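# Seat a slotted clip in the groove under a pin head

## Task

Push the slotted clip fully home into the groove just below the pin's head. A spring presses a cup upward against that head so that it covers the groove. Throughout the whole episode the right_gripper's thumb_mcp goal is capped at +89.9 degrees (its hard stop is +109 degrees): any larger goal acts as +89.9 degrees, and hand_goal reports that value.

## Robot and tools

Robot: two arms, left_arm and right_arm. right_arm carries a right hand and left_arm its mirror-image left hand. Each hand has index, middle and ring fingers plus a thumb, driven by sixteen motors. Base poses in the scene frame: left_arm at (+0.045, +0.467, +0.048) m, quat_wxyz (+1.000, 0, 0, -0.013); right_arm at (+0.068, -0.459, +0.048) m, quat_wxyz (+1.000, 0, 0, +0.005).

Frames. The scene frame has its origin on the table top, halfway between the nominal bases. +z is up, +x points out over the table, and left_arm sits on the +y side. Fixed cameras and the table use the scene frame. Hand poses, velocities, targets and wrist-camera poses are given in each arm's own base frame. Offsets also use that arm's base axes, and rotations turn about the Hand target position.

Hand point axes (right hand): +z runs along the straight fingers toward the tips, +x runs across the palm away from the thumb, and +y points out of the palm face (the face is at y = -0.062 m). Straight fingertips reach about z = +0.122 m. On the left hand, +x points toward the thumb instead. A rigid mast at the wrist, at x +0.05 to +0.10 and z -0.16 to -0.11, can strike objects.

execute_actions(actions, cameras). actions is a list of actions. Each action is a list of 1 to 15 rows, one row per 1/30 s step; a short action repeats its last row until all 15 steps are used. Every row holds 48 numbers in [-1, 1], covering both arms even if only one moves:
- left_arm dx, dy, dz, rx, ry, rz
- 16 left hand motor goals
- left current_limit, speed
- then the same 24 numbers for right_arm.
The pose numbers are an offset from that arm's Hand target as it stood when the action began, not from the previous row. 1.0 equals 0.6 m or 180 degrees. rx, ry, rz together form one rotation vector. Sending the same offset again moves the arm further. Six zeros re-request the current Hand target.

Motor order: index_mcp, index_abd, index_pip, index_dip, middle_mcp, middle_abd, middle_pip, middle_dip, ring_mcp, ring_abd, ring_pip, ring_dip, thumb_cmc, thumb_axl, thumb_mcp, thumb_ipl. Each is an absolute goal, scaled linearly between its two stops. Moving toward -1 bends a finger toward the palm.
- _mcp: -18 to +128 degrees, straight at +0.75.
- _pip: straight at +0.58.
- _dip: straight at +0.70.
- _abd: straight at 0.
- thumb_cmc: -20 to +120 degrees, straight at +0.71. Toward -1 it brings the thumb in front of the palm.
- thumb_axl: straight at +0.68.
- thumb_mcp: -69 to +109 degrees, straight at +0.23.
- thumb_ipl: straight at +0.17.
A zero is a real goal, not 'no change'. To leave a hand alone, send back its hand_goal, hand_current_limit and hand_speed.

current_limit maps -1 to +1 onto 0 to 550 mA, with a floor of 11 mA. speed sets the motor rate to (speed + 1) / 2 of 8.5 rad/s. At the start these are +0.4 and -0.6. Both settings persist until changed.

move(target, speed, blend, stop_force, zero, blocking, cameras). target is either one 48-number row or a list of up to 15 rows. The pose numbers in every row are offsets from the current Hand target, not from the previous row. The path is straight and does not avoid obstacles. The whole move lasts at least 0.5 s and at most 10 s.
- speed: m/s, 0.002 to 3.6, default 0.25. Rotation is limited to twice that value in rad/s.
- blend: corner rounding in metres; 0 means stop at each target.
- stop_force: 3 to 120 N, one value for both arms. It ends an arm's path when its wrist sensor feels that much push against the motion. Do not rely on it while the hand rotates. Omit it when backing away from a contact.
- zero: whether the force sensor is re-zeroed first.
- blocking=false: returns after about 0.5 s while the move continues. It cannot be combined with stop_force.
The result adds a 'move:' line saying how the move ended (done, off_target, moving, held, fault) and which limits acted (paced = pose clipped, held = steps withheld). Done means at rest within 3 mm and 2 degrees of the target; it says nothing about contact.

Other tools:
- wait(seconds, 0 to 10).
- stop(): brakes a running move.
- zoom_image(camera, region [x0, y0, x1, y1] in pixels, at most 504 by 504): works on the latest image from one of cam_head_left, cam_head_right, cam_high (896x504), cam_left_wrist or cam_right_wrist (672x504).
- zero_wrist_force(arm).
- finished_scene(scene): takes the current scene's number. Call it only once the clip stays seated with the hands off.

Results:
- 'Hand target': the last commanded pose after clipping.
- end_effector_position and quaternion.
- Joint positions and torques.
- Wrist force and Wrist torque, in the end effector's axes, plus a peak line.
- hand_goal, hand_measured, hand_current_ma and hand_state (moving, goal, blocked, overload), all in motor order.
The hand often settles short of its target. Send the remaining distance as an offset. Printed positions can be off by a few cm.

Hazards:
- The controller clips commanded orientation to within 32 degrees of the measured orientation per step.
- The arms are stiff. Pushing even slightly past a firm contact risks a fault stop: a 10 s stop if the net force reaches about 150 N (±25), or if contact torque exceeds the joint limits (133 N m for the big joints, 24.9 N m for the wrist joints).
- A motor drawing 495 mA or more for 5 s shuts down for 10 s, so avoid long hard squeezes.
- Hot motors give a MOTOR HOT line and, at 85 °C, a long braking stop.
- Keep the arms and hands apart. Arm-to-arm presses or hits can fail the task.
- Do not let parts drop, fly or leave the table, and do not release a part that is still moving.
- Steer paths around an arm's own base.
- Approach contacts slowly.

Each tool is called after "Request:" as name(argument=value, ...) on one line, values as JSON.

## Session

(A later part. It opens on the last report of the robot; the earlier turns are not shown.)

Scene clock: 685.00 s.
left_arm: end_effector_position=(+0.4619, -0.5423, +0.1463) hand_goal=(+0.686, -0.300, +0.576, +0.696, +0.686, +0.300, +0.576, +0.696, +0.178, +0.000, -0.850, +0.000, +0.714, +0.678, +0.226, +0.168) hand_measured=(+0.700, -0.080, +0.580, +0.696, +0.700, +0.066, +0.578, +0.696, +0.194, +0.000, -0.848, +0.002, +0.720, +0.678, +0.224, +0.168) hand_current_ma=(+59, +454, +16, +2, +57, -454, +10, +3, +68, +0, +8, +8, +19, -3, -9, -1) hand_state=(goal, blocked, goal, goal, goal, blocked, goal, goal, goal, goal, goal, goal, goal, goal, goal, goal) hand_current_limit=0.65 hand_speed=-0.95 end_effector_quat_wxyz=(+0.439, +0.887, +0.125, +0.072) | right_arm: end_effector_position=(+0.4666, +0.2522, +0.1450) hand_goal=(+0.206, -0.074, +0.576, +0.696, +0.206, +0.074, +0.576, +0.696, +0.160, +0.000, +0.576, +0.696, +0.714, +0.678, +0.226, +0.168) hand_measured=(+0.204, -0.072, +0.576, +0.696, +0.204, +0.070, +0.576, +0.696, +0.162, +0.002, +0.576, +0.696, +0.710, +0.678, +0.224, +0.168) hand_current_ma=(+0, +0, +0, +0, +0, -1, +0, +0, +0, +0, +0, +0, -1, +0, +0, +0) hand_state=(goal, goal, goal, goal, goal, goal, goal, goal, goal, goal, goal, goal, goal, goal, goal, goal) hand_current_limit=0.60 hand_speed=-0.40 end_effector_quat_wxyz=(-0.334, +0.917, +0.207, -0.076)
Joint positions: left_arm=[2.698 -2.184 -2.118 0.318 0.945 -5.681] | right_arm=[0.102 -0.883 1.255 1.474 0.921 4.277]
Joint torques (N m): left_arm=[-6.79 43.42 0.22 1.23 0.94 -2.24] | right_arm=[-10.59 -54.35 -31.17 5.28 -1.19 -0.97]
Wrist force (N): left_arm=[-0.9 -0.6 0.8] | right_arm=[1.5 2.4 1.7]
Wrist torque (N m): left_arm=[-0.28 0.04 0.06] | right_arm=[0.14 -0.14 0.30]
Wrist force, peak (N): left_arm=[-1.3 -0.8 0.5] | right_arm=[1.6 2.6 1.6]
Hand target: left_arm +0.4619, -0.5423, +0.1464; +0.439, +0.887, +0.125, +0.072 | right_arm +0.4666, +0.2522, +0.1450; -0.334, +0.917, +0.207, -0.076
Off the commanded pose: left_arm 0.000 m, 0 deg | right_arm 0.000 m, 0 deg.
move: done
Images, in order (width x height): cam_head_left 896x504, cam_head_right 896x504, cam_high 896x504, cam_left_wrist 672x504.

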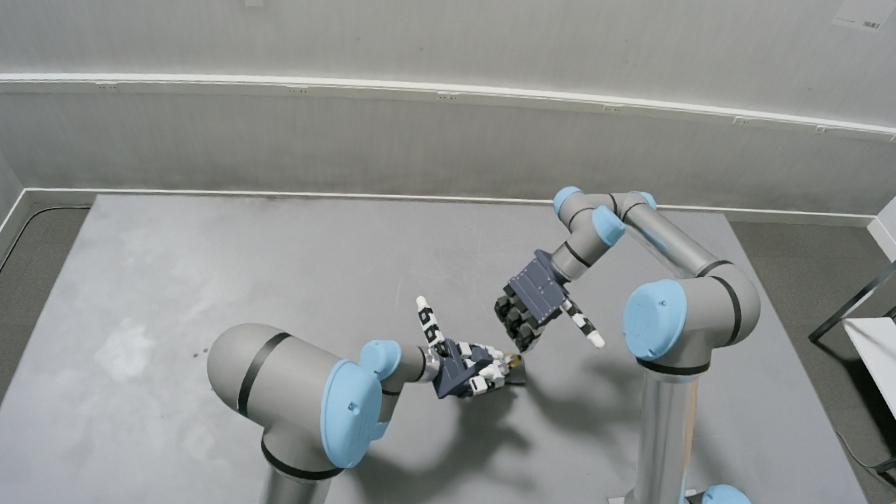

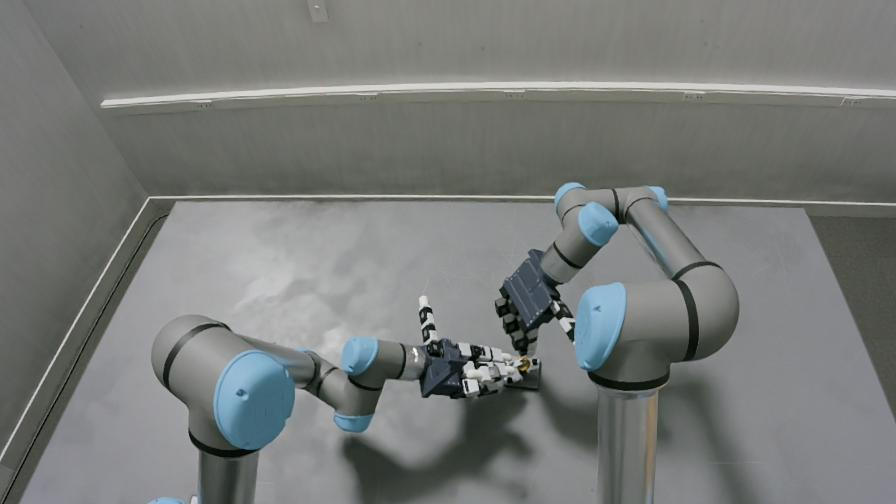

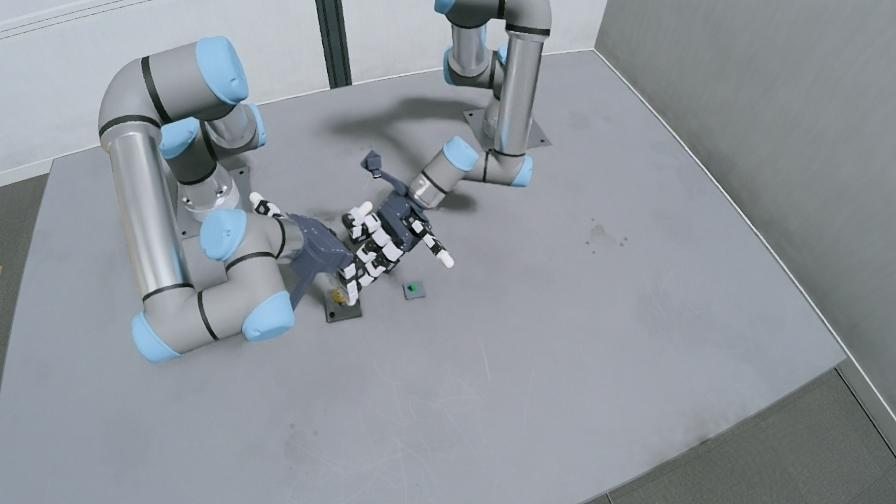

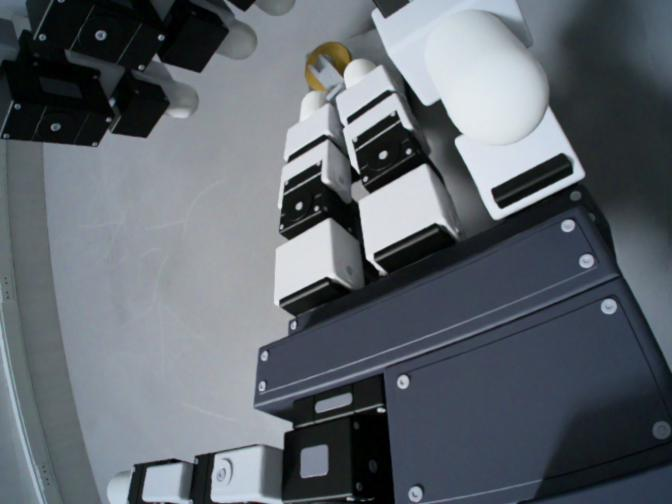

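Request:
execute_actions(actions=[])

Request:
zoom_image(camera="cam_left_wrist", region=[265, 20, 385, 110])

Request:
zoom_image(camera="cam_head_right", region=[440, 200, 600, 320])

Scene clock: 704.43 s.
left_arm: end_effector_position=(+0.4619, -0.5423, +0.1464) hand_goal=(+0.686, -0.300, +0.576, +0.696, +0.686, +0.300, +0.576, +0.696, +0.178, +0.000, -0.850, +0.000, +0.714, +0.678, +0.226, +0.168) hand_measured=(+0.700, -0.080, +0.580, +0.696, +0.700, +0.066, +0.578, +0.696, +0.194, +0.000, -0.848, +0.002, +0.720, +0.678, +0.224, +0.168) hand_current_ma=(+59, +454, +16, +2, +57, -454, +10, +3, +68, +0, +8, +8, +19, -3, -9, -1) hand_state=(goal, blocked, goal, goal, goal, blocked, goal, goal, goal, goal, goal, goal, goal, goal, goal, goal) hand_current_limit=0.65 hand_speed=-0.95 end_effector_quat_wxyz=(+0.439, +0.887, +0.125, +0.072) | right_arm: end_effector_position=(+0.4666, +0.2522, +0.1450) hand_goal=(+0.206, -0.074, +0.576, +0.696, +0.206, +0.074, +0.576, +0.696, +0.160, +0.000, +0.576, +0.696, +0.714, +0.678, +0.226, +0.168) hand_measured=(+0.204, -0.072, +0.576, +0.696, +0.204, +0.070, +0.576, +0.696, +0.162, +0.002, +0.576, +0.696, +0.710, +0.678, +0.224, +0.168) hand_current_ma=(+0, +0, +0, +0, +0, -1, +0, +0, +0, +0, +0, +0, -1, +0, +0, +0) hand_state=(goal, goal, goal, goal, goal, goal, goal, goal, goal, goal, goal, goal, goal, goal, goal, goal) hand_current_limit=0.60 hand_speed=-0.40 end_effector_quat_wxyz=(-0.334, +0.917, +0.207, -0.076)
Joint positions: left_arm=[2.698 -2.184 -2.118 0.318 0.945 -5.681] | right_arm=[0.102 -0.883 1.255 1.474 0.921 4.277]
Joint velocities: within noise
Joint torques (N m): left_arm=[-0.31 44.61 -0.03 1.16 1.01 2.22] | right_arm=[-10.2 -54.2 -31.3 5.37 -1.1 -0.98]
Wrist force (N): left_arm=[-1.1 -0.5 0.8] | right_arm=[1.4 2.4 1.6]
Wrist torque (N m): left_arm=[-0.28 0.07 0.04] | right_arm=[0.14 -0.11 0.30]
Wrist force, peak (N): left_arm=[-0.9 -1.0 0.8] | right_arm=[1.5 2.8 1.5]
Hand target: left_arm +0.4619, -0.5423, +0.1464; +0.439, +0.887, +0.125, +0.072 | right_arm +0.4666, +0.2522, +0.1450; -0.334, +0.917, +0.207, -0.076
Off the commanded pose: left_arm 0.000 m, 0 deg | right_arm 0.000 m, 0 deg.

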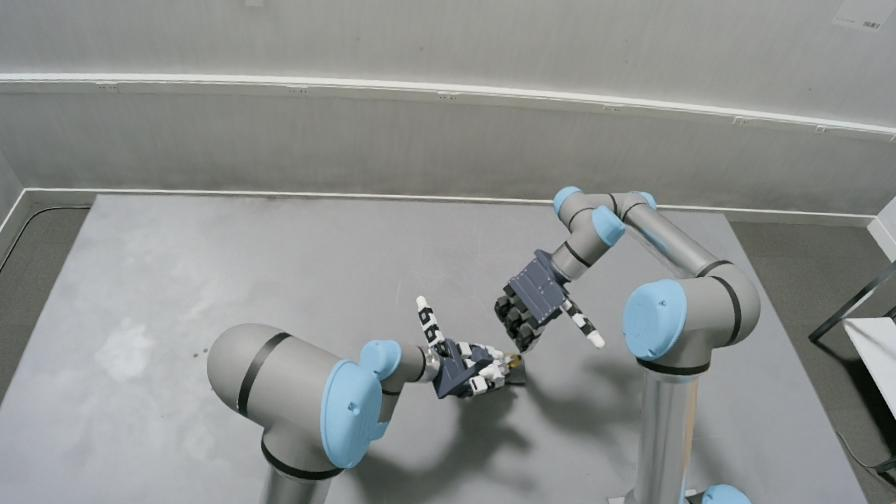

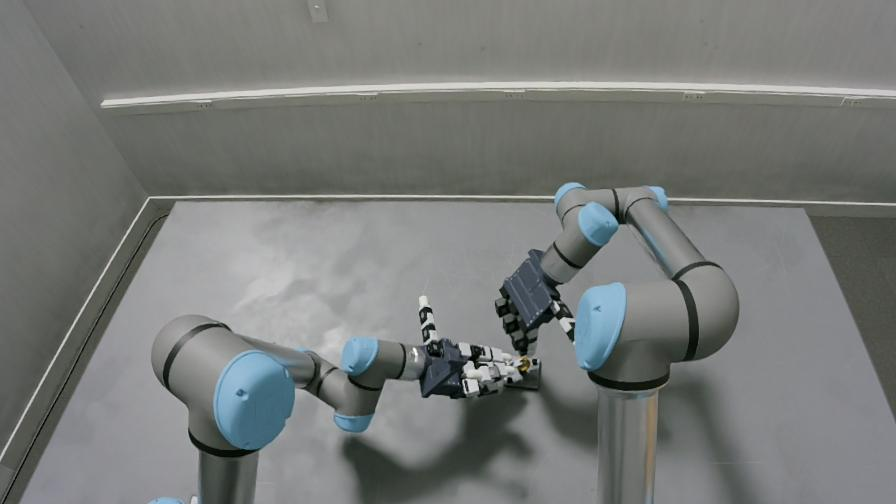

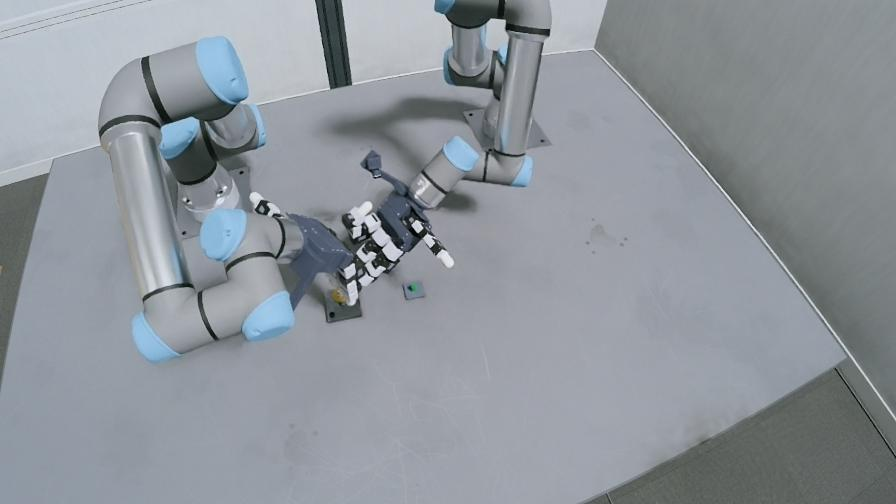

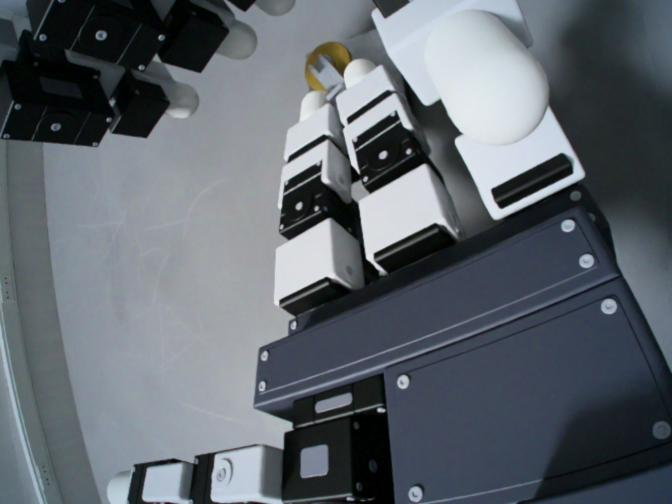

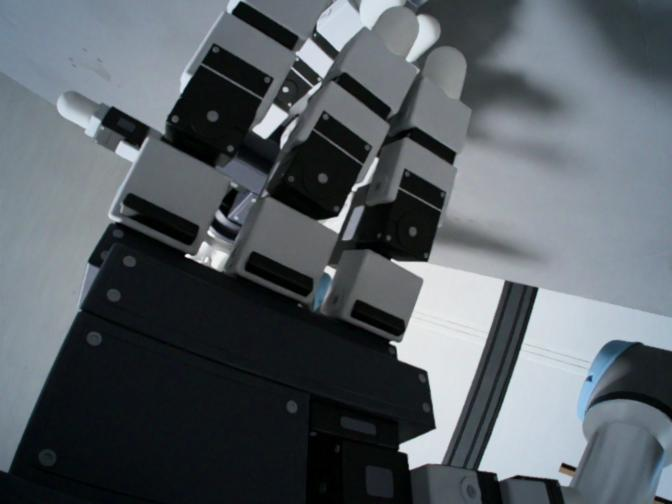

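Scaled by 4.200 from the camera's 672x504 image, which has a finer 960x720 frame.

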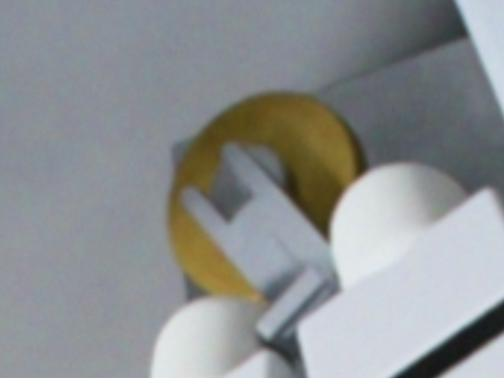

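Scaled by 3.150.

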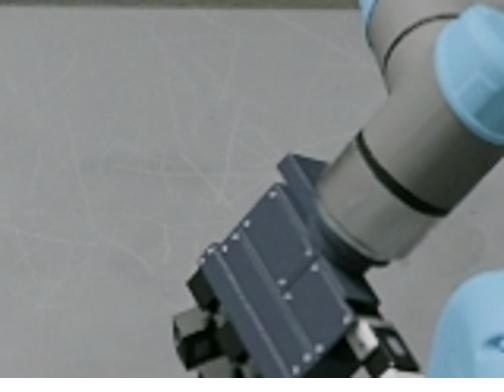

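Request:
zoom_image(camera="cam_head_right", region=[490, 340, 560, 400])

Request:
zoom_image(camera="cam_high", region=[310, 260, 380, 330])

Request:
zoom_image(camera="cam_left_wrist", region=[290, 35, 350, 105])

Request:
zoom_image(camera="cam_right_wrist", region=[200, 0, 500, 200])

Scaled by 7.200.

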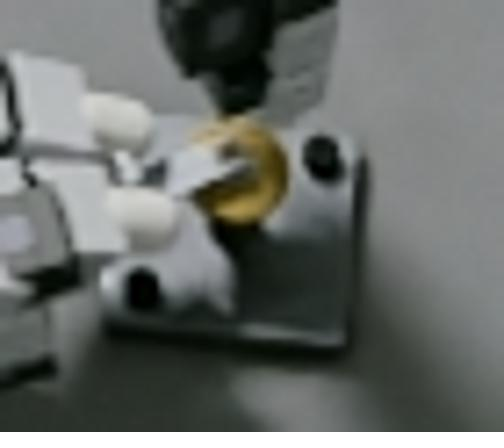

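Scaled by 7.200.

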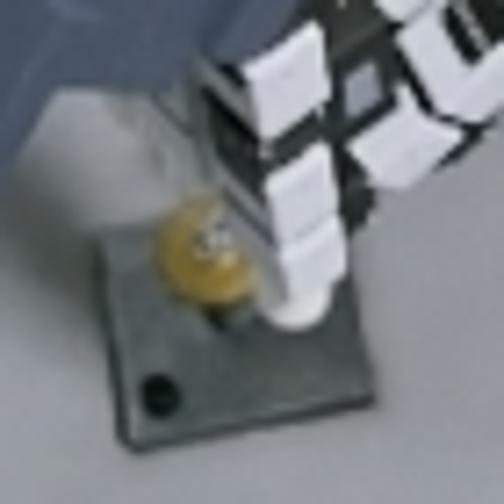

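Scaled by 7.200 from the camera's 672x504 image, which has a finer 960x720 frame.

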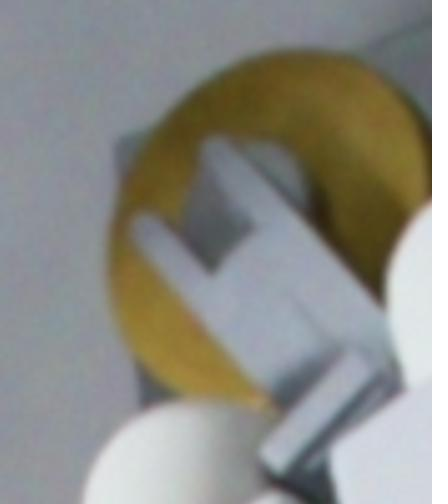

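Scaled by 1.680 from the camera's 672x504 image, which has a finer 960x720 frame.

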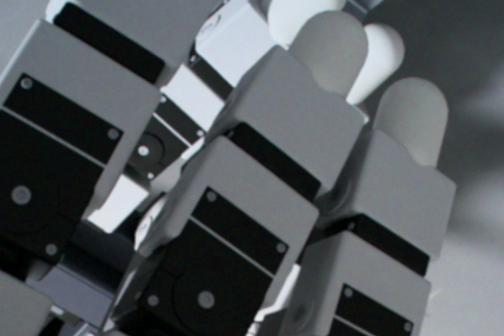

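Request:
move(target=[[0,0,0,0,0,0,0.686,-0.3,0.576,0.696,0.686,0.3,0.576,0.696,0.178,0,-0.85,0.0,0.714,0.678,0.226,0.168,0.65,-0.95,0.169,-0.02,0.085,0,0,0,0.2055,-0.074,0.576,0.696,0.2055,0.074,0.576,0.696,0.16,0,0.576,0.696,0.714,0.678,0.226,0.168,0.6,-0.4],[0,0,0,0,0,0,0.686,-0.3,0.576,0.696,0.686,0.3,0.576,0.696,0.178,0,-0.85,0.0,0.714,0.678,0.226,0.168,0.65,-0.95,0.169,0.0,0.085,-0.0459,-0.181,0.2138,0.2055,-0.074,0.576,0.696,0.2055,0.074,0.576,0.696,0.16,0,0.576,0.696,0.714,0.678,0.226,0.168,0.6,-0.4]], speed=0.25, cameras=["cam_right_wrist","cam_high","cam_head_right"])

Scene clock: 822.37 s.
left_arm: end_effector_position=(+0.4619, -0.5423, +0.1464) hand_goal=(+0.686, -0.300, +0.576, +0.696, +0.686, +0.300, +0.576, +0.696, +0.178, +0.000, -0.850, +0.000, +0.714, +0.678, +0.226, +0.168) hand_measured=(+0.700, -0.080, +0.580, +0.696, +0.700, +0.066, +0.578, +0.696, +0.194, +0.000, -0.848, +0.002, +0.720, +0.678, +0.224, +0.168) hand_current_ma=(+59, +454, +16, +2, +57, -454, +10, +3, +68, +0, +8, +8, +19, -3, -9, -1) hand_state=(goal, blocked, goal, goal, goal, blocked, goal, goal, goal, goal, goal, goal, goal, goal, goal, goal) hand_current_limit=0.65 hand_speed=-0.95 end_effector_quat_wxyz=(+0.439, +0.887, +0.125, +0.072) | right_arm: end_effector_position=(+0.5680, +0.2522, +0.1960) hand_goal=(+0.206, -0.074, +0.576, +0.696, +0.206, +0.074, +0.576, +0.696, +0.160, +0.000, +0.576, +0.696, +0.714, +0.678, +0.226, +0.168) hand_measured=(+0.206, -0.072, +0.576, +0.696, +0.208, +0.072, +0.576, +0.696, +0.162, +0.002, +0.576, +0.696, +0.710, +0.678, +0.224, +0.168) hand_current_ma=(+0, +0, +0, +0, +0, +0, +0, +0, +0, +0, +0, +0, -1, +0, +0, +0) hand_state=(goal, goal, goal, goal, goal, goal, goal, goal, goal, goal, goal, goal, goal, goal, goal, goal) hand_current_limit=0.60 hand_speed=-0.40 end_effector_quat_wxyz=(-0.155, +0.804, +0.571, +0.061) end_effector_velocity=(+0.001, +0.000, +0.000) end_effector_angular_velocity=(+0.000, -0.004, +0.004)
Joint positions: left_arm=[2.698 -2.184 -2.118 0.318 0.945 -5.681] | right_arm=[0.172 -0.916 1.09 1.422 1.236 3.645]
Joint velocities: left_arm=[within noise] | right_arm=[-0.001 -0.001 0.002 -0.003 0.001 -0.005]
Joint torques (N m): left_arm=[8.87 44.16 -0.3 1.25 0.95 2.17] | right_arm=[11.61 -55.8 -4.49 -0.17 1.39 -1.07]
Wrist force (N): left_arm=[-0.9 -0.7 0.5] | right_arm=[0.8 1.4 1.9]
Wrist torque (N m): left_arm=[-0.28 0.03 0.06] | right_arm=[0.15 -0.14 0.36]
Wrist force, peak (N): left_arm=[-1.2 -0.9 0.6] | right_arm=[2.2 2.8 0.5]
Hand target: left_arm +0.4619, -0.5423, +0.1464; +0.439, +0.887, +0.125, +0.072 | right_arm +0.5680, +0.2522, +0.1960; -0.155, +0.804, +0.571, +0.061
Off the commanded pose: left_arm 0.000 m, 0 deg | right_arm 0.000 m, 0 deg.
move: done
Images, in order (width x height): cam_head_right 896x504, cam_high 896x504, cam_right_wrist 672x504.

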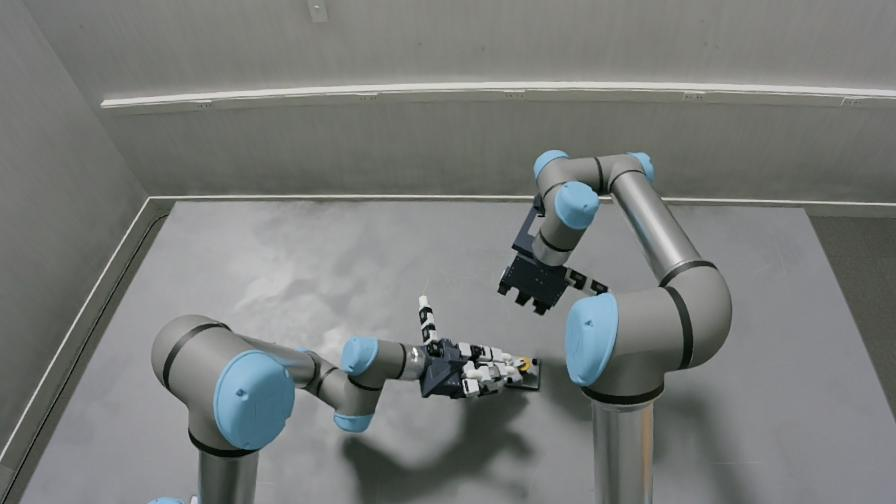

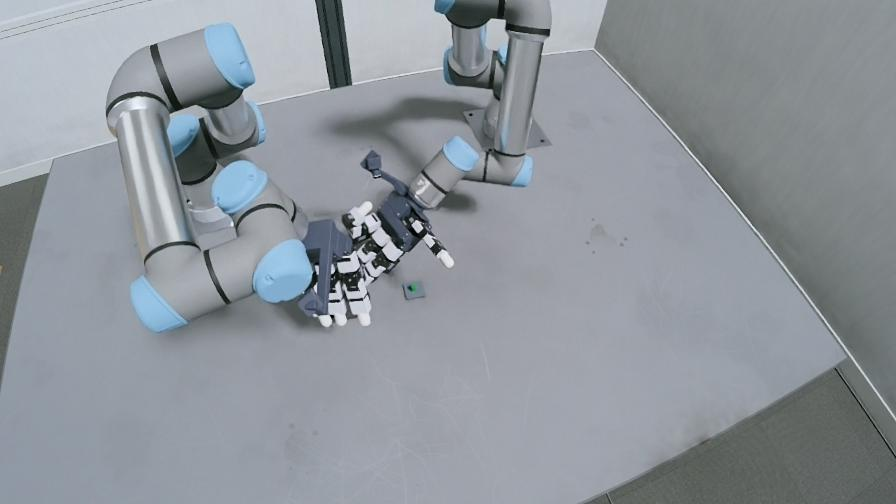

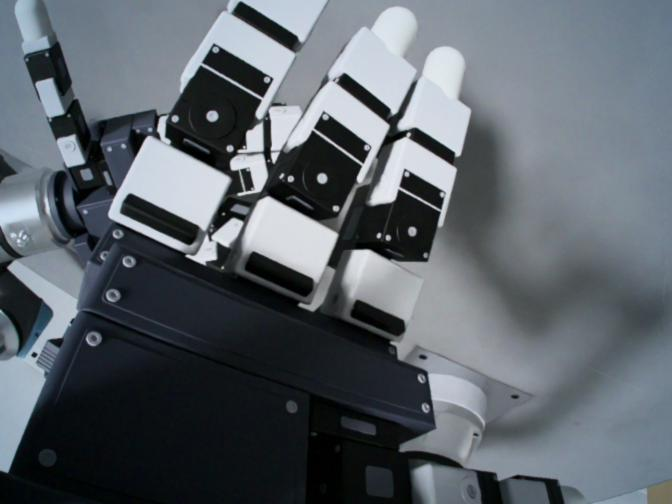

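Request:
move(target=[0,0,0,0,0,0,0.686,-0.3,0.576,0.696,0.686,0.3,0.576,0.696,0.178,0,-0.85,0.0,0.714,0.678,0.226,0.168,0.65,-0.95,0,0,0,0,0,0,0.178,0,-0.85,0,0.178,0,-0.85,0,0.178,0,-0.85,0,0.714,0.678,0.226,0.168,0.6,-0.4], cameras=["cam_right_wrist"])

Scene clock: 826.23 s.
left_arm: end_effector_position=(+0.4619, -0.5423, +0.1464) hand_goal=(+0.686, -0.300, +0.576, +0.696, +0.686, +0.300, +0.576, +0.696, +0.178, +0.000, -0.850, +0.000, +0.714, +0.678, +0.226, +0.168) hand_measured=(+0.700, -0.080, +0.580, +0.696, +0.700, +0.066, +0.578, +0.696, +0.194, +0.000, -0.848, +0.002, +0.720, +0.678, +0.224, +0.168) hand_current_ma=(+59, +454, +16, +2, +57, -454, +10, +3, +68, +0, +8, +8, +19, -3, -9, -1) hand_state=(goal, blocked, goal, goal, goal, blocked, goal, goal, goal, goal, goal, goal, goal, goal, goal, goal) hand_current_limit=0.65 hand_speed=-0.95 end_effector_quat_wxyz=(+0.439, +0.887, +0.125, +0.072) | right_arm: end_effector_position=(+0.5680, +0.2522, +0.1960) hand_goal=(+0.178, +0.000, -0.850, +0.000, +0.178, +0.000, -0.850, +0.000, +0.178, +0.000, -0.850, +0.000, +0.714, +0.678, +0.226, +0.168) hand_measured=(+0.188, -0.002, -0.844, +0.002, +0.190, +0.004, -0.842, +0.002, +0.180, +0.002, -0.842, +0.002, +0.710, +0.678, +0.224, +0.168) hand_current_ma=(+4, +0, +1, +0, +5, +1, +2, +0, +0, +0, +2, +0, -1, +0, +0, +0) hand_state=(goal, goal, goal, goal, goal, goal, goal, goal, goal, goal, goal, goal, goal, goal, goal, goal) hand_current_limit=0.60 hand_speed=-0.40 end_effector_quat_wxyz=(-0.155, +0.804, +0.571, +0.061)
Joint positions: left_arm=[2.698 -2.184 -2.118 0.318 0.945 -5.681] | right_arm=[0.172 -0.916 1.09 1.422 1.236 3.645]
Joint torques (N m): left_arm=[8.94 44.68 -0.01 1.12 0.68 2.16] | right_arm=[9.58 -54.84 -5.75 -0.06 1.13 -1.31]
Wrist force (N): left_arm=[-0.8 -0.5 0.4] | right_arm=[0.5 1.2 2.3]
Wrist torque (N m): left_arm=[-0.24 0.01 0.07] | right_arm=[0.12 -0.11 0.33]
Wrist force, peak (N): left_arm=[-1.0 -1.3 0.3] | right_arm=[0.7 1.4 2.2]
Hand target: left_arm +0.4619, -0.5423, +0.1464; +0.439, +0.887, +0.125, +0.072 | right_arm +0.5680, +0.2522, +0.1960; -0.155, +0.804, +0.571, +0.061
Off the commanded pose: left_arm 0.000 m, 0 deg | right_arm 0.000 m, 0 deg.
move: done
Images, in order (width x height): cam_right_wrist 672x504.

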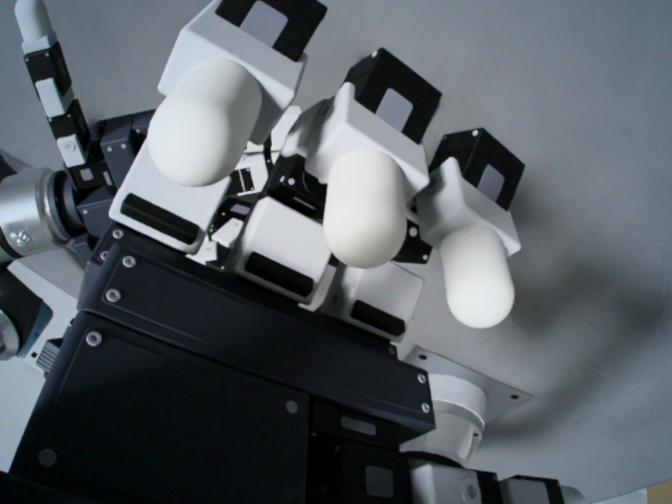

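Request:
move(target=[0,0,0,0,0,0,0.686,-0.3,0.576,0.696,0.686,0.3,0.576,0.696,0.178,0,-0.85,0.0,0.714,0.678,0.226,0.168,0.65,-0.95,0.02,0.015,-0.1,-0.0108,0.1104,0,-0.6,0,-0.75,0.6,-0.6,0,-0.75,0.6,-0.6,0,-0.75,0.6,0.714,0.678,0.226,0.168,0.6,-0.4], cameras=["cam_right_wrist"])

Scene clock: 845.67 s.
left_arm: end_effector_position=(+0.4619, -0.5423, +0.1464) hand_goal=(+0.686, -0.300, +0.576, +0.696, +0.686, +0.300, +0.576, +0.696, +0.178, +0.000, -0.850, +0.000, +0.714, +0.678, +0.226, +0.168) hand_measured=(+0.700, -0.080, +0.580, +0.696, +0.700, +0.066, +0.578, +0.696, +0.194, +0.000, -0.848, +0.002, +0.720, +0.678, +0.224, +0.168) hand_current_ma=(+59, +454, +16, +2, +57, -454, +10, +3, +68, +0, +8, +8, +19, -3, -9, -1) hand_state=(goal, blocked, goal, goal, goal, blocked, goal, goal, goal, goal, goal, goal, goal, goal, goal, goal) hand_current_limit=0.65 hand_speed=-0.95 end_effector_quat_wxyz=(+0.439, +0.887, +0.125, +0.072) | right_arm: end_effector_position=(+0.5800, +0.2613, +0.1360) hand_goal=(-0.600, +0.000, -0.750, +0.600, -0.600, +0.000, -0.750, +0.600, -0.600, +0.000, -0.750, +0.600, +0.714, +0.678, +0.226, +0.168) hand_measured=(-0.584, -0.002, -0.750, +0.598, -0.580, +0.004, -0.752, +0.598, -0.584, +0.002, -0.752, +0.598, +0.710, +0.678, +0.224, +0.168) hand_current_ma=(+9, +0, +0, +0, +12, +1, +0, +0, +9, +0, +0, +0, -1, +0, +0, +0) hand_state=(goal, goal, goal, goal, goal, goal, goal, goal, goal, goal, goal, goal, goal, goal, goal, goal) hand_current_limit=0.60 hand_speed=-0.40 end_effector_quat_wxyz=(-0.238, +0.805, +0.537, -0.088)
Joint positions: left_arm=[2.698 -2.184 -2.118 0.318 0.945 -5.681] | right_arm=[0.173 -0.608 0.768 1.785 1.211 3.641]
Joint torques (N m): left_arm=[9.13 44.59 0.9 1.24 0.57 2.16] | right_arm=[11.56 -43.75 -31.97 5.58 -0.34 -1.32]
Wrist force (N): left_arm=[-0.7 -0.8 0.6] | right_arm=[0.8 2.0 1.7]
Wrist torque (N m): left_arm=[-0.30 0.01 0.08] | right_arm=[0.29 -0.07 0.40]
Wrist force, peak (N): left_arm=[-1.1 -1.1 0.5] | right_arm=[1.0 2.7 1.9]
Hand target: left_arm +0.4619, -0.5423, +0.1464; +0.439, +0.887, +0.125, +0.072 | right_arm +0.5800, +0.2612, +0.1360; -0.238, +0.805, +0.537, -0.088
Off the commanded pose: left_arm 0.000 m, 0 deg | right_arm 0.000 m, 0 deg.
move: done
Images, in order (width x height): cam_right_wrist 672x504.

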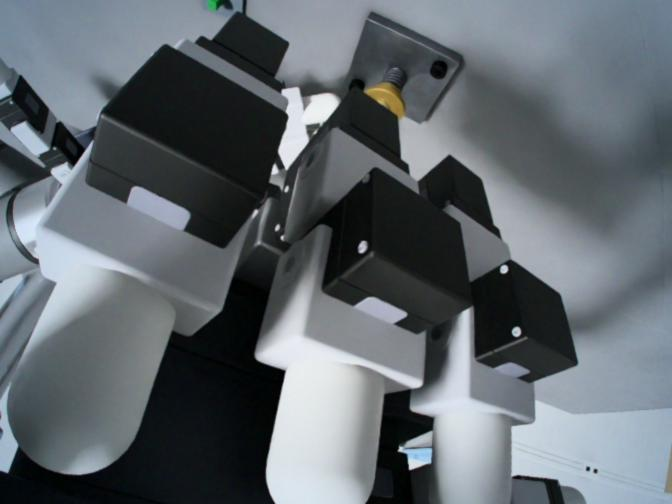

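Request:
move(target=[0,0,0,0,0,0,0.686,-0.3,0.576,0.696,0.686,0.3,0.576,0.696,0.178,0,-0.85,0.0,0.714,0.678,0.226,0.168,0.65,-0.95,0,0,0,0,0,0,-0.97,0,0,0.696,-0.97,0,0,0.696,-0.97,0,0,0.696,0.714,0.678,0.226,0.168,0.6,-0.4], cameras=["cam_right_wrist","cam_high"])

Scene clock: 851.47 s.
left_arm: end_effector_position=(+0.4619, -0.5423, +0.1464) hand_goal=(+0.686, -0.300, +0.576, +0.696, +0.686, +0.300, +0.576, +0.696, +0.178, +0.000, -0.850, +0.000, +0.714, +0.678, +0.226, +0.168) hand_measured=(+0.700, -0.080, +0.580, +0.696, +0.700, +0.066, +0.578, +0.696, +0.194, +0.000, -0.848, +0.002, +0.720, +0.678, +0.224, +0.168) hand_current_ma=(+59, +454, +16, +2, +57, -454, +10, +3, +68, +0, +8, +8, +19, -3, -9, -1) hand_state=(goal, blocked, goal, goal, goal, blocked, goal, goal, goal, goal, goal, goal, goal, goal, goal, goal) hand_current_limit=0.65 hand_speed=-0.95 end_effector_quat_wxyz=(+0.439, +0.887, +0.125, +0.072) | right_arm: end_effector_position=(+0.5800, +0.2612, +0.1360) hand_goal=(-0.970, +0.000, +0.000, +0.696, -0.970, +0.000, +0.000, +0.696, -0.970, +0.000, +0.000, +0.696, +0.714, +0.678, +0.226, +0.168) hand_measured=(-0.952, -0.002, +0.000, +0.694, -0.948, +0.004, +0.000, +0.694, -0.968, +0.026, -0.014, +0.688, +0.710, +0.678, +0.224, +0.168) hand_current_ma=(+11, +0, +0, +0, +14, +1, +0, +0, +0, +14, -6, -2, -1, +0, +0, +0) hand_state=(goal, goal, goal, goal, blocked, goal, goal, goal, goal, blocked, goal, goal, goal, goal, goal, goal) hand_current_limit=0.60 hand_speed=-0.40 end_effector_quat_wxyz=(-0.238, +0.805, +0.537, -0.088)
Joint positions: left_arm=[2.698 -2.184 -2.118 0.318 0.945 -5.681] | right_arm=[0.173 -0.608 0.767 1.785 1.211 3.64]
Joint torques (N m): left_arm=[9.97 44.66 1.52 1.19 0.59 2.21] | right_arm=[10.29 -45.46 -32.49 5.01 1.14 -1.14]
Wrist force (N): left_arm=[-0.8 -0.8 0.3] | right_arm=[0.7 2.2 1.9]
Wrist torque (N m): left_arm=[-0.28 0.02 0.06] | right_arm=[0.31 -0.06 0.39]
Wrist force, peak (N): left_arm=[-1.2 -0.8 0.7] | right_arm=[0.6 2.1 2.4]
Hand target: left_arm +0.4619, -0.5423, +0.1464; +0.439, +0.887, +0.125, +0.072 | right_arm +0.5800, +0.2612, +0.1360; -0.238, +0.805, +0.537, -0.088
Off the commanded pose: left_arm 0.000 m, 0 deg | right_arm 0.000 m, 0 deg.
move: done
Images, in order (width x height): cam_high 896x504, cam_right_wrist 672x504.

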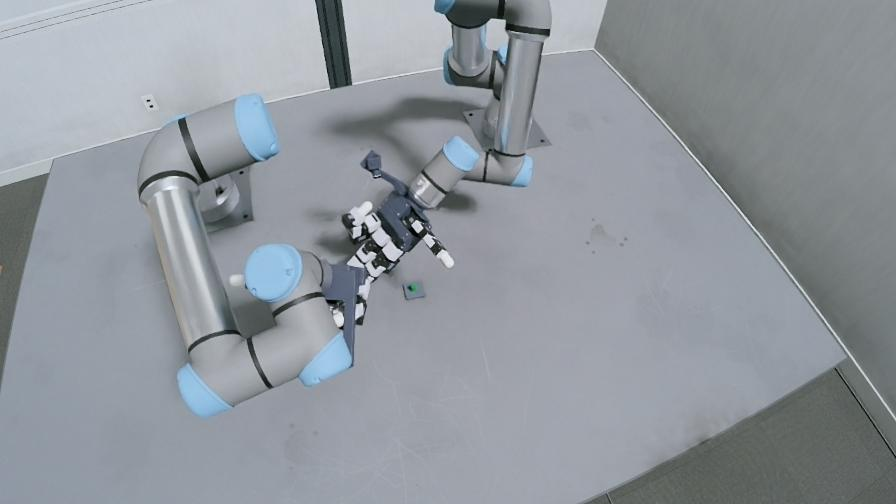

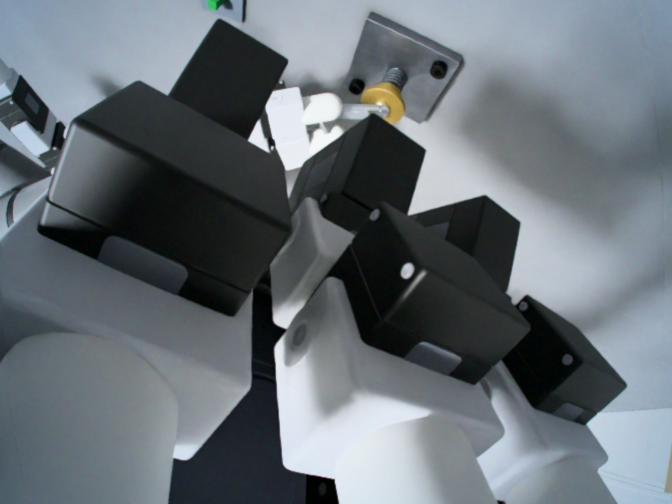

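Request:
zoom_image(camera="cam_right_wrist", region=[310, 65, 430, 155])

Scaled by 4.200 from the camera's 672x504 image, which has a finer 960x720 frame.

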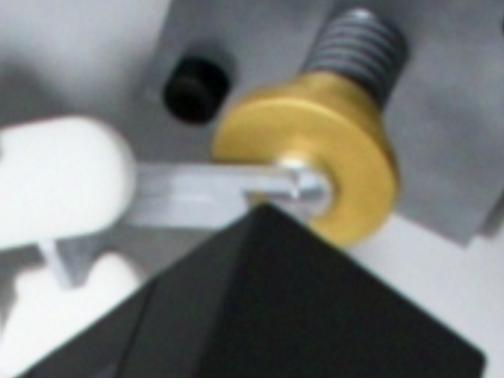

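Request:
move(target=[0,0,0,0,0,0,0.686,-0.3,0.576,0.696,0.686,0.3,0.576,0.696,0.178,0,-0.85,0.0,0.714,0.678,0.226,0.168,0.65,-0.95,-0.01,0.026,-0.12,-0.0108,0.1104,0,-0.97,0,0,0.696,-0.97,0,0,0.696,-0.97,0,0,0.696,0.714,0.678,0.226,0.168,0.6,-0.4], cameras=["cam_right_wrist","cam_head_right"], speed=0.15)

Request:
zoom_image(camera="cam_right_wrist", region=[300, 40, 440, 160])

Scene clock: 871.23 s.
left_arm: end_effector_position=(+0.4619, -0.5423, +0.1464) hand_goal=(+0.686, -0.300, +0.576, +0.696, +0.686, +0.300, +0.576, +0.696, +0.178, +0.000, -0.850, +0.000, +0.714, +0.678, +0.226, +0.168) hand_measured=(+0.700, -0.080, +0.580, +0.696, +0.700, +0.066, +0.578, +0.696, +0.194, +0.000, -0.848, +0.002, +0.720, +0.678, +0.224, +0.168) hand_current_ma=(+59, +454, +16, +2, +57, -454, +10, +3, +68, +0, +8, +8, +19, -3, -9, -1) hand_state=(goal, blocked, goal, goal, goal, blocked, goal, goal, goal, goal, goal, goal, goal, goal, goal, goal) hand_current_limit=0.65 hand_speed=-0.95 end_effector_quat_wxyz=(+0.439, +0.887, +0.125, +0.072) | right_arm: end_effector_position=(+0.5740, +0.2769, +0.0640) hand_goal=(-0.970, +0.000, +0.000, +0.696, -0.970, +0.000, +0.000, +0.696, -0.970, +0.000, +0.000, +0.696, +0.714, +0.678, +0.226, +0.168) hand_measured=(-0.952, -0.002, +0.000, +0.694, -0.948, +0.004, +0.000, +0.694, -0.968, +0.026, -0.014, +0.688, +0.710, +0.678, +0.224, +0.168) hand_current_ma=(+11, +0, +0, +0, +14, +0, +0, +0, +0, +14, -6, -2, -1, +0, +0, +0) hand_state=(goal, goal, goal, goal, blocked, goal, goal, goal, goal, blocked, goal, goal, goal, goal, goal, goal) hand_current_limit=0.60 hand_speed=-0.40 end_effector_quat_wxyz=(-0.313, +0.781, +0.486, -0.235)
Joint positions: left_arm=[2.698 -2.184 -2.118 0.318 0.945 -5.681] | right_arm=[0.187 -0.267 0.414 2.146 1.179 3.637]
Joint torques (N m): left_arm=[8.71 44.1 1.43 1.19 0.32 2.19] | right_arm=[11.24 -52.28 -31.8 5.22 -0.55 -0.58]
Wrist force (N): left_arm=[-0.6 -0.8 0.6] | right_arm=[1.0 2.6 1.4]
Wrist torque (N m): left_arm=[-0.30 -0.01 0.09] | right_arm=[0.37 -0.05 0.44]
Wrist force, peak (N): left_arm=[-1.1 -1.0 0.5] | right_arm=[1.4 2.9 1.5]
Hand target: left_arm +0.4619, -0.5423, +0.1464; +0.439, +0.887, +0.125, +0.072 | right_arm +0.5740, +0.2768, +0.0640; -0.313, +0.781, +0.486, -0.235
Off the commanded pose: left_arm 0.000 m, 0 deg | right_arm 0.000 m, 0 deg.
move: done
Images, in order (width x height): cam_head_right 896x504, cam_right_wrist 672x504.

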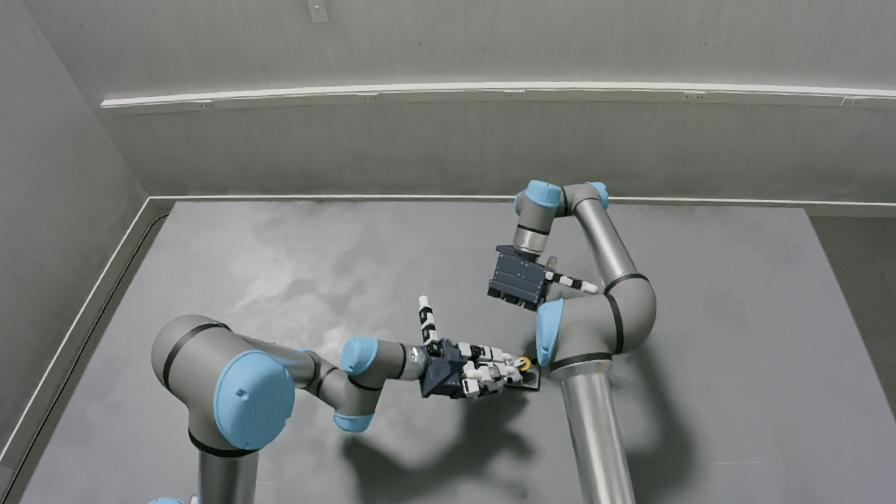

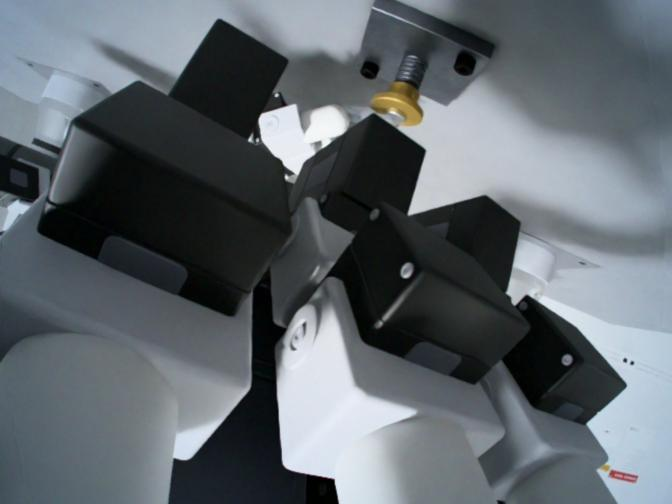

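Scaled by 3.600 from the camera's 672x504 image, which has a finer 960x720 frame.

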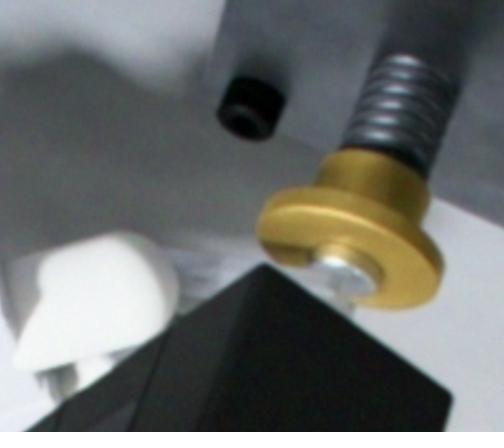

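Request:
move(target=[0,0,0,0,0,0,0.686,-0.3,0.576,0.696,0.686,0.3,0.576,0.696,0.178,0,-0.85,0.0,0.714,0.678,0.226,0.168,0.65,-0.95,-0.025,0.01,0.03,0,0,0,-0.97,0,0,0.696,-0.97,0,0,0.696,-0.97,0,0,0.696,0.714,0.678,0.226,0.168,0.6,-0.4], cameras=["cam_right_wrist","cam_left_wrist"], speed=0.15)

Request:
zoom_image(camera="cam_right_wrist", region=[300, 10, 440, 130])

Scene clock: 877.53 s.
left_arm: end_effector_position=(+0.4619, -0.5423, +0.1464) hand_goal=(+0.686, -0.300, +0.576, +0.696, +0.686, +0.300, +0.576, +0.696, +0.178, +0.000, -0.850, +0.000, +0.714, +0.678, +0.226, +0.168) hand_measured=(+0.700, -0.080, +0.580, +0.696, +0.700, +0.066, +0.578, +0.696, +0.194, +0.000, -0.848, +0.002, +0.720, +0.678, +0.224, +0.168) hand_current_ma=(+59, +454, +16, +2, +57, -454, +10, +3, +68, +0, +8, +8, +19, -3, -9, -1) hand_state=(goal, blocked, goal, goal, goal, blocked, goal, goal, goal, goal, goal, goal, goal, goal, goal, goal) hand_current_limit=0.65 hand_speed=-0.95 end_effector_quat_wxyz=(+0.439, +0.887, +0.125, +0.072) | right_arm: end_effector_position=(+0.5591, +0.2828, +0.0820) hand_goal=(-0.970, +0.000, +0.000, +0.696, -0.970, +0.000, +0.000, +0.696, -0.970, +0.000, +0.000, +0.696, +0.714, +0.678, +0.226, +0.168) hand_measured=(-0.952, -0.002, +0.000, +0.694, -0.948, +0.004, +0.000, +0.694, -0.968, +0.026, -0.014, +0.688, +0.710, +0.678, +0.224, +0.168) hand_current_ma=(+11, +0, +0, +0, +14, +0, +0, +0, +0, +14, -5, -2, -1, +0, +0, +0) hand_state=(goal, goal, goal, goal, blocked, goal, goal, goal, goal, blocked, goal, goal, goal, goal, goal, goal) hand_current_limit=0.60 hand_speed=-0.40 end_effector_quat_wxyz=(-0.313, +0.781, +0.486, -0.235)
Joint positions: left_arm=[2.698 -2.184 -2.118 0.318 0.945 -5.681] | right_arm=[0.199 -0.342 0.521 2.11 1.171 3.647]
Joint torques (N m): left_arm=[8.8 43.47 2.36 1.15 0.16 2.26] | right_arm=[11.54 -67.89 -5.38 0.39 -2.1 1.66]
Wrist force (N): left_arm=[-0.9 -0.5 0.4] | right_arm=[1.2 2.8 1.1]
Wrist torque (N m): left_arm=[-0.25 0.04 0.05] | right_arm=[0.42 -0.08 0.27]
Wrist force, peak (N): left_arm=[-1.4 -0.8 0.9] | right_arm=[1.4 3.1 1.2]
Hand target: left_arm +0.4619, -0.5423, +0.1464; +0.439, +0.887, +0.125, +0.072 | right_arm +0.5590, +0.2828, +0.0820; -0.313, +0.781, +0.486, -0.235
Off the commanded pose: left_arm 0.000 m, 0 deg | right_arm 0.000 m, 0 deg.
move: done
Images, in order (width x height): cam_left_wrist 672x504, cam_right_wrist 672x504.

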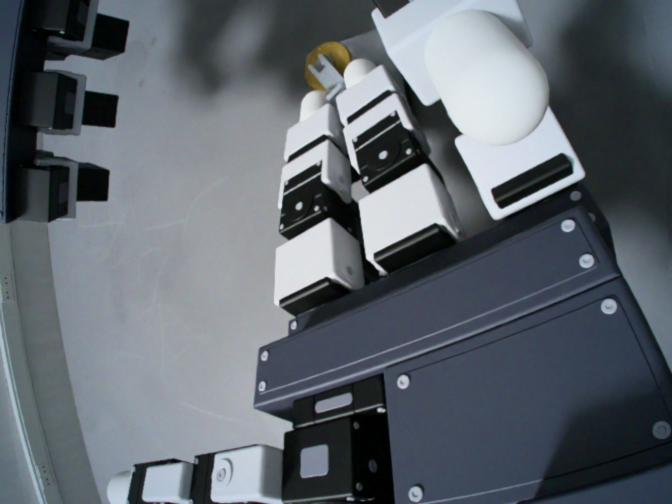

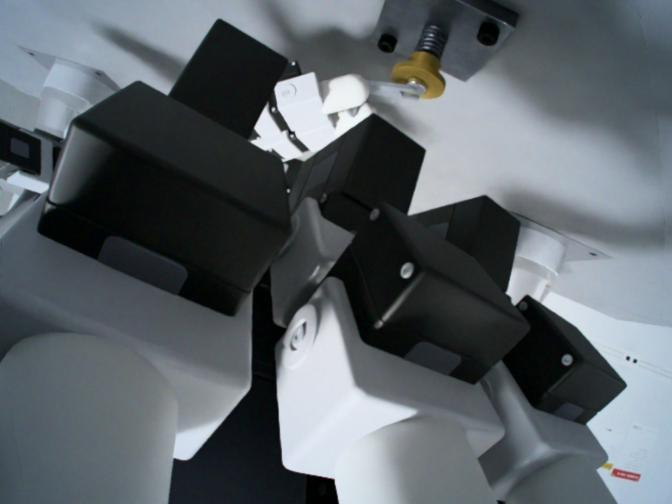

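Scaled by 3.600 from the camera's 672x504 image, which has a finer 960x720 frame.

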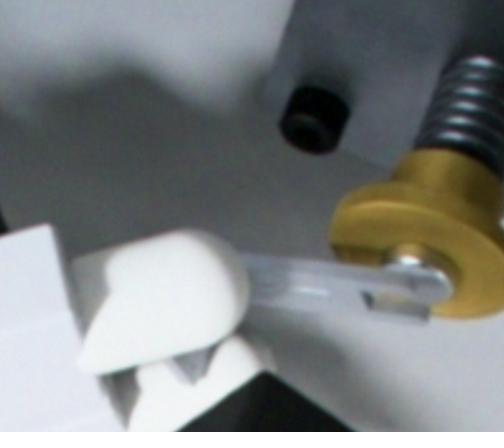

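Request:
zoom_image(camera="cam_right_wrist", region=[340, 20, 460, 110])

Scaled by 4.200 from the camera's 672x504 image, which has a finer 960x720 frame.

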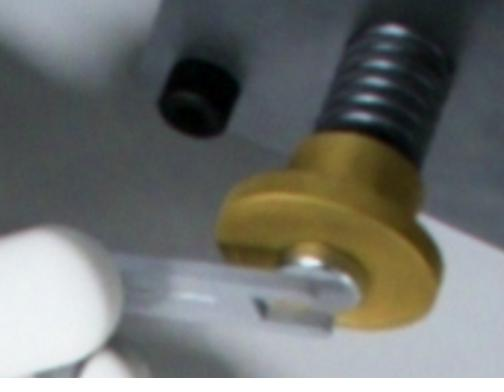

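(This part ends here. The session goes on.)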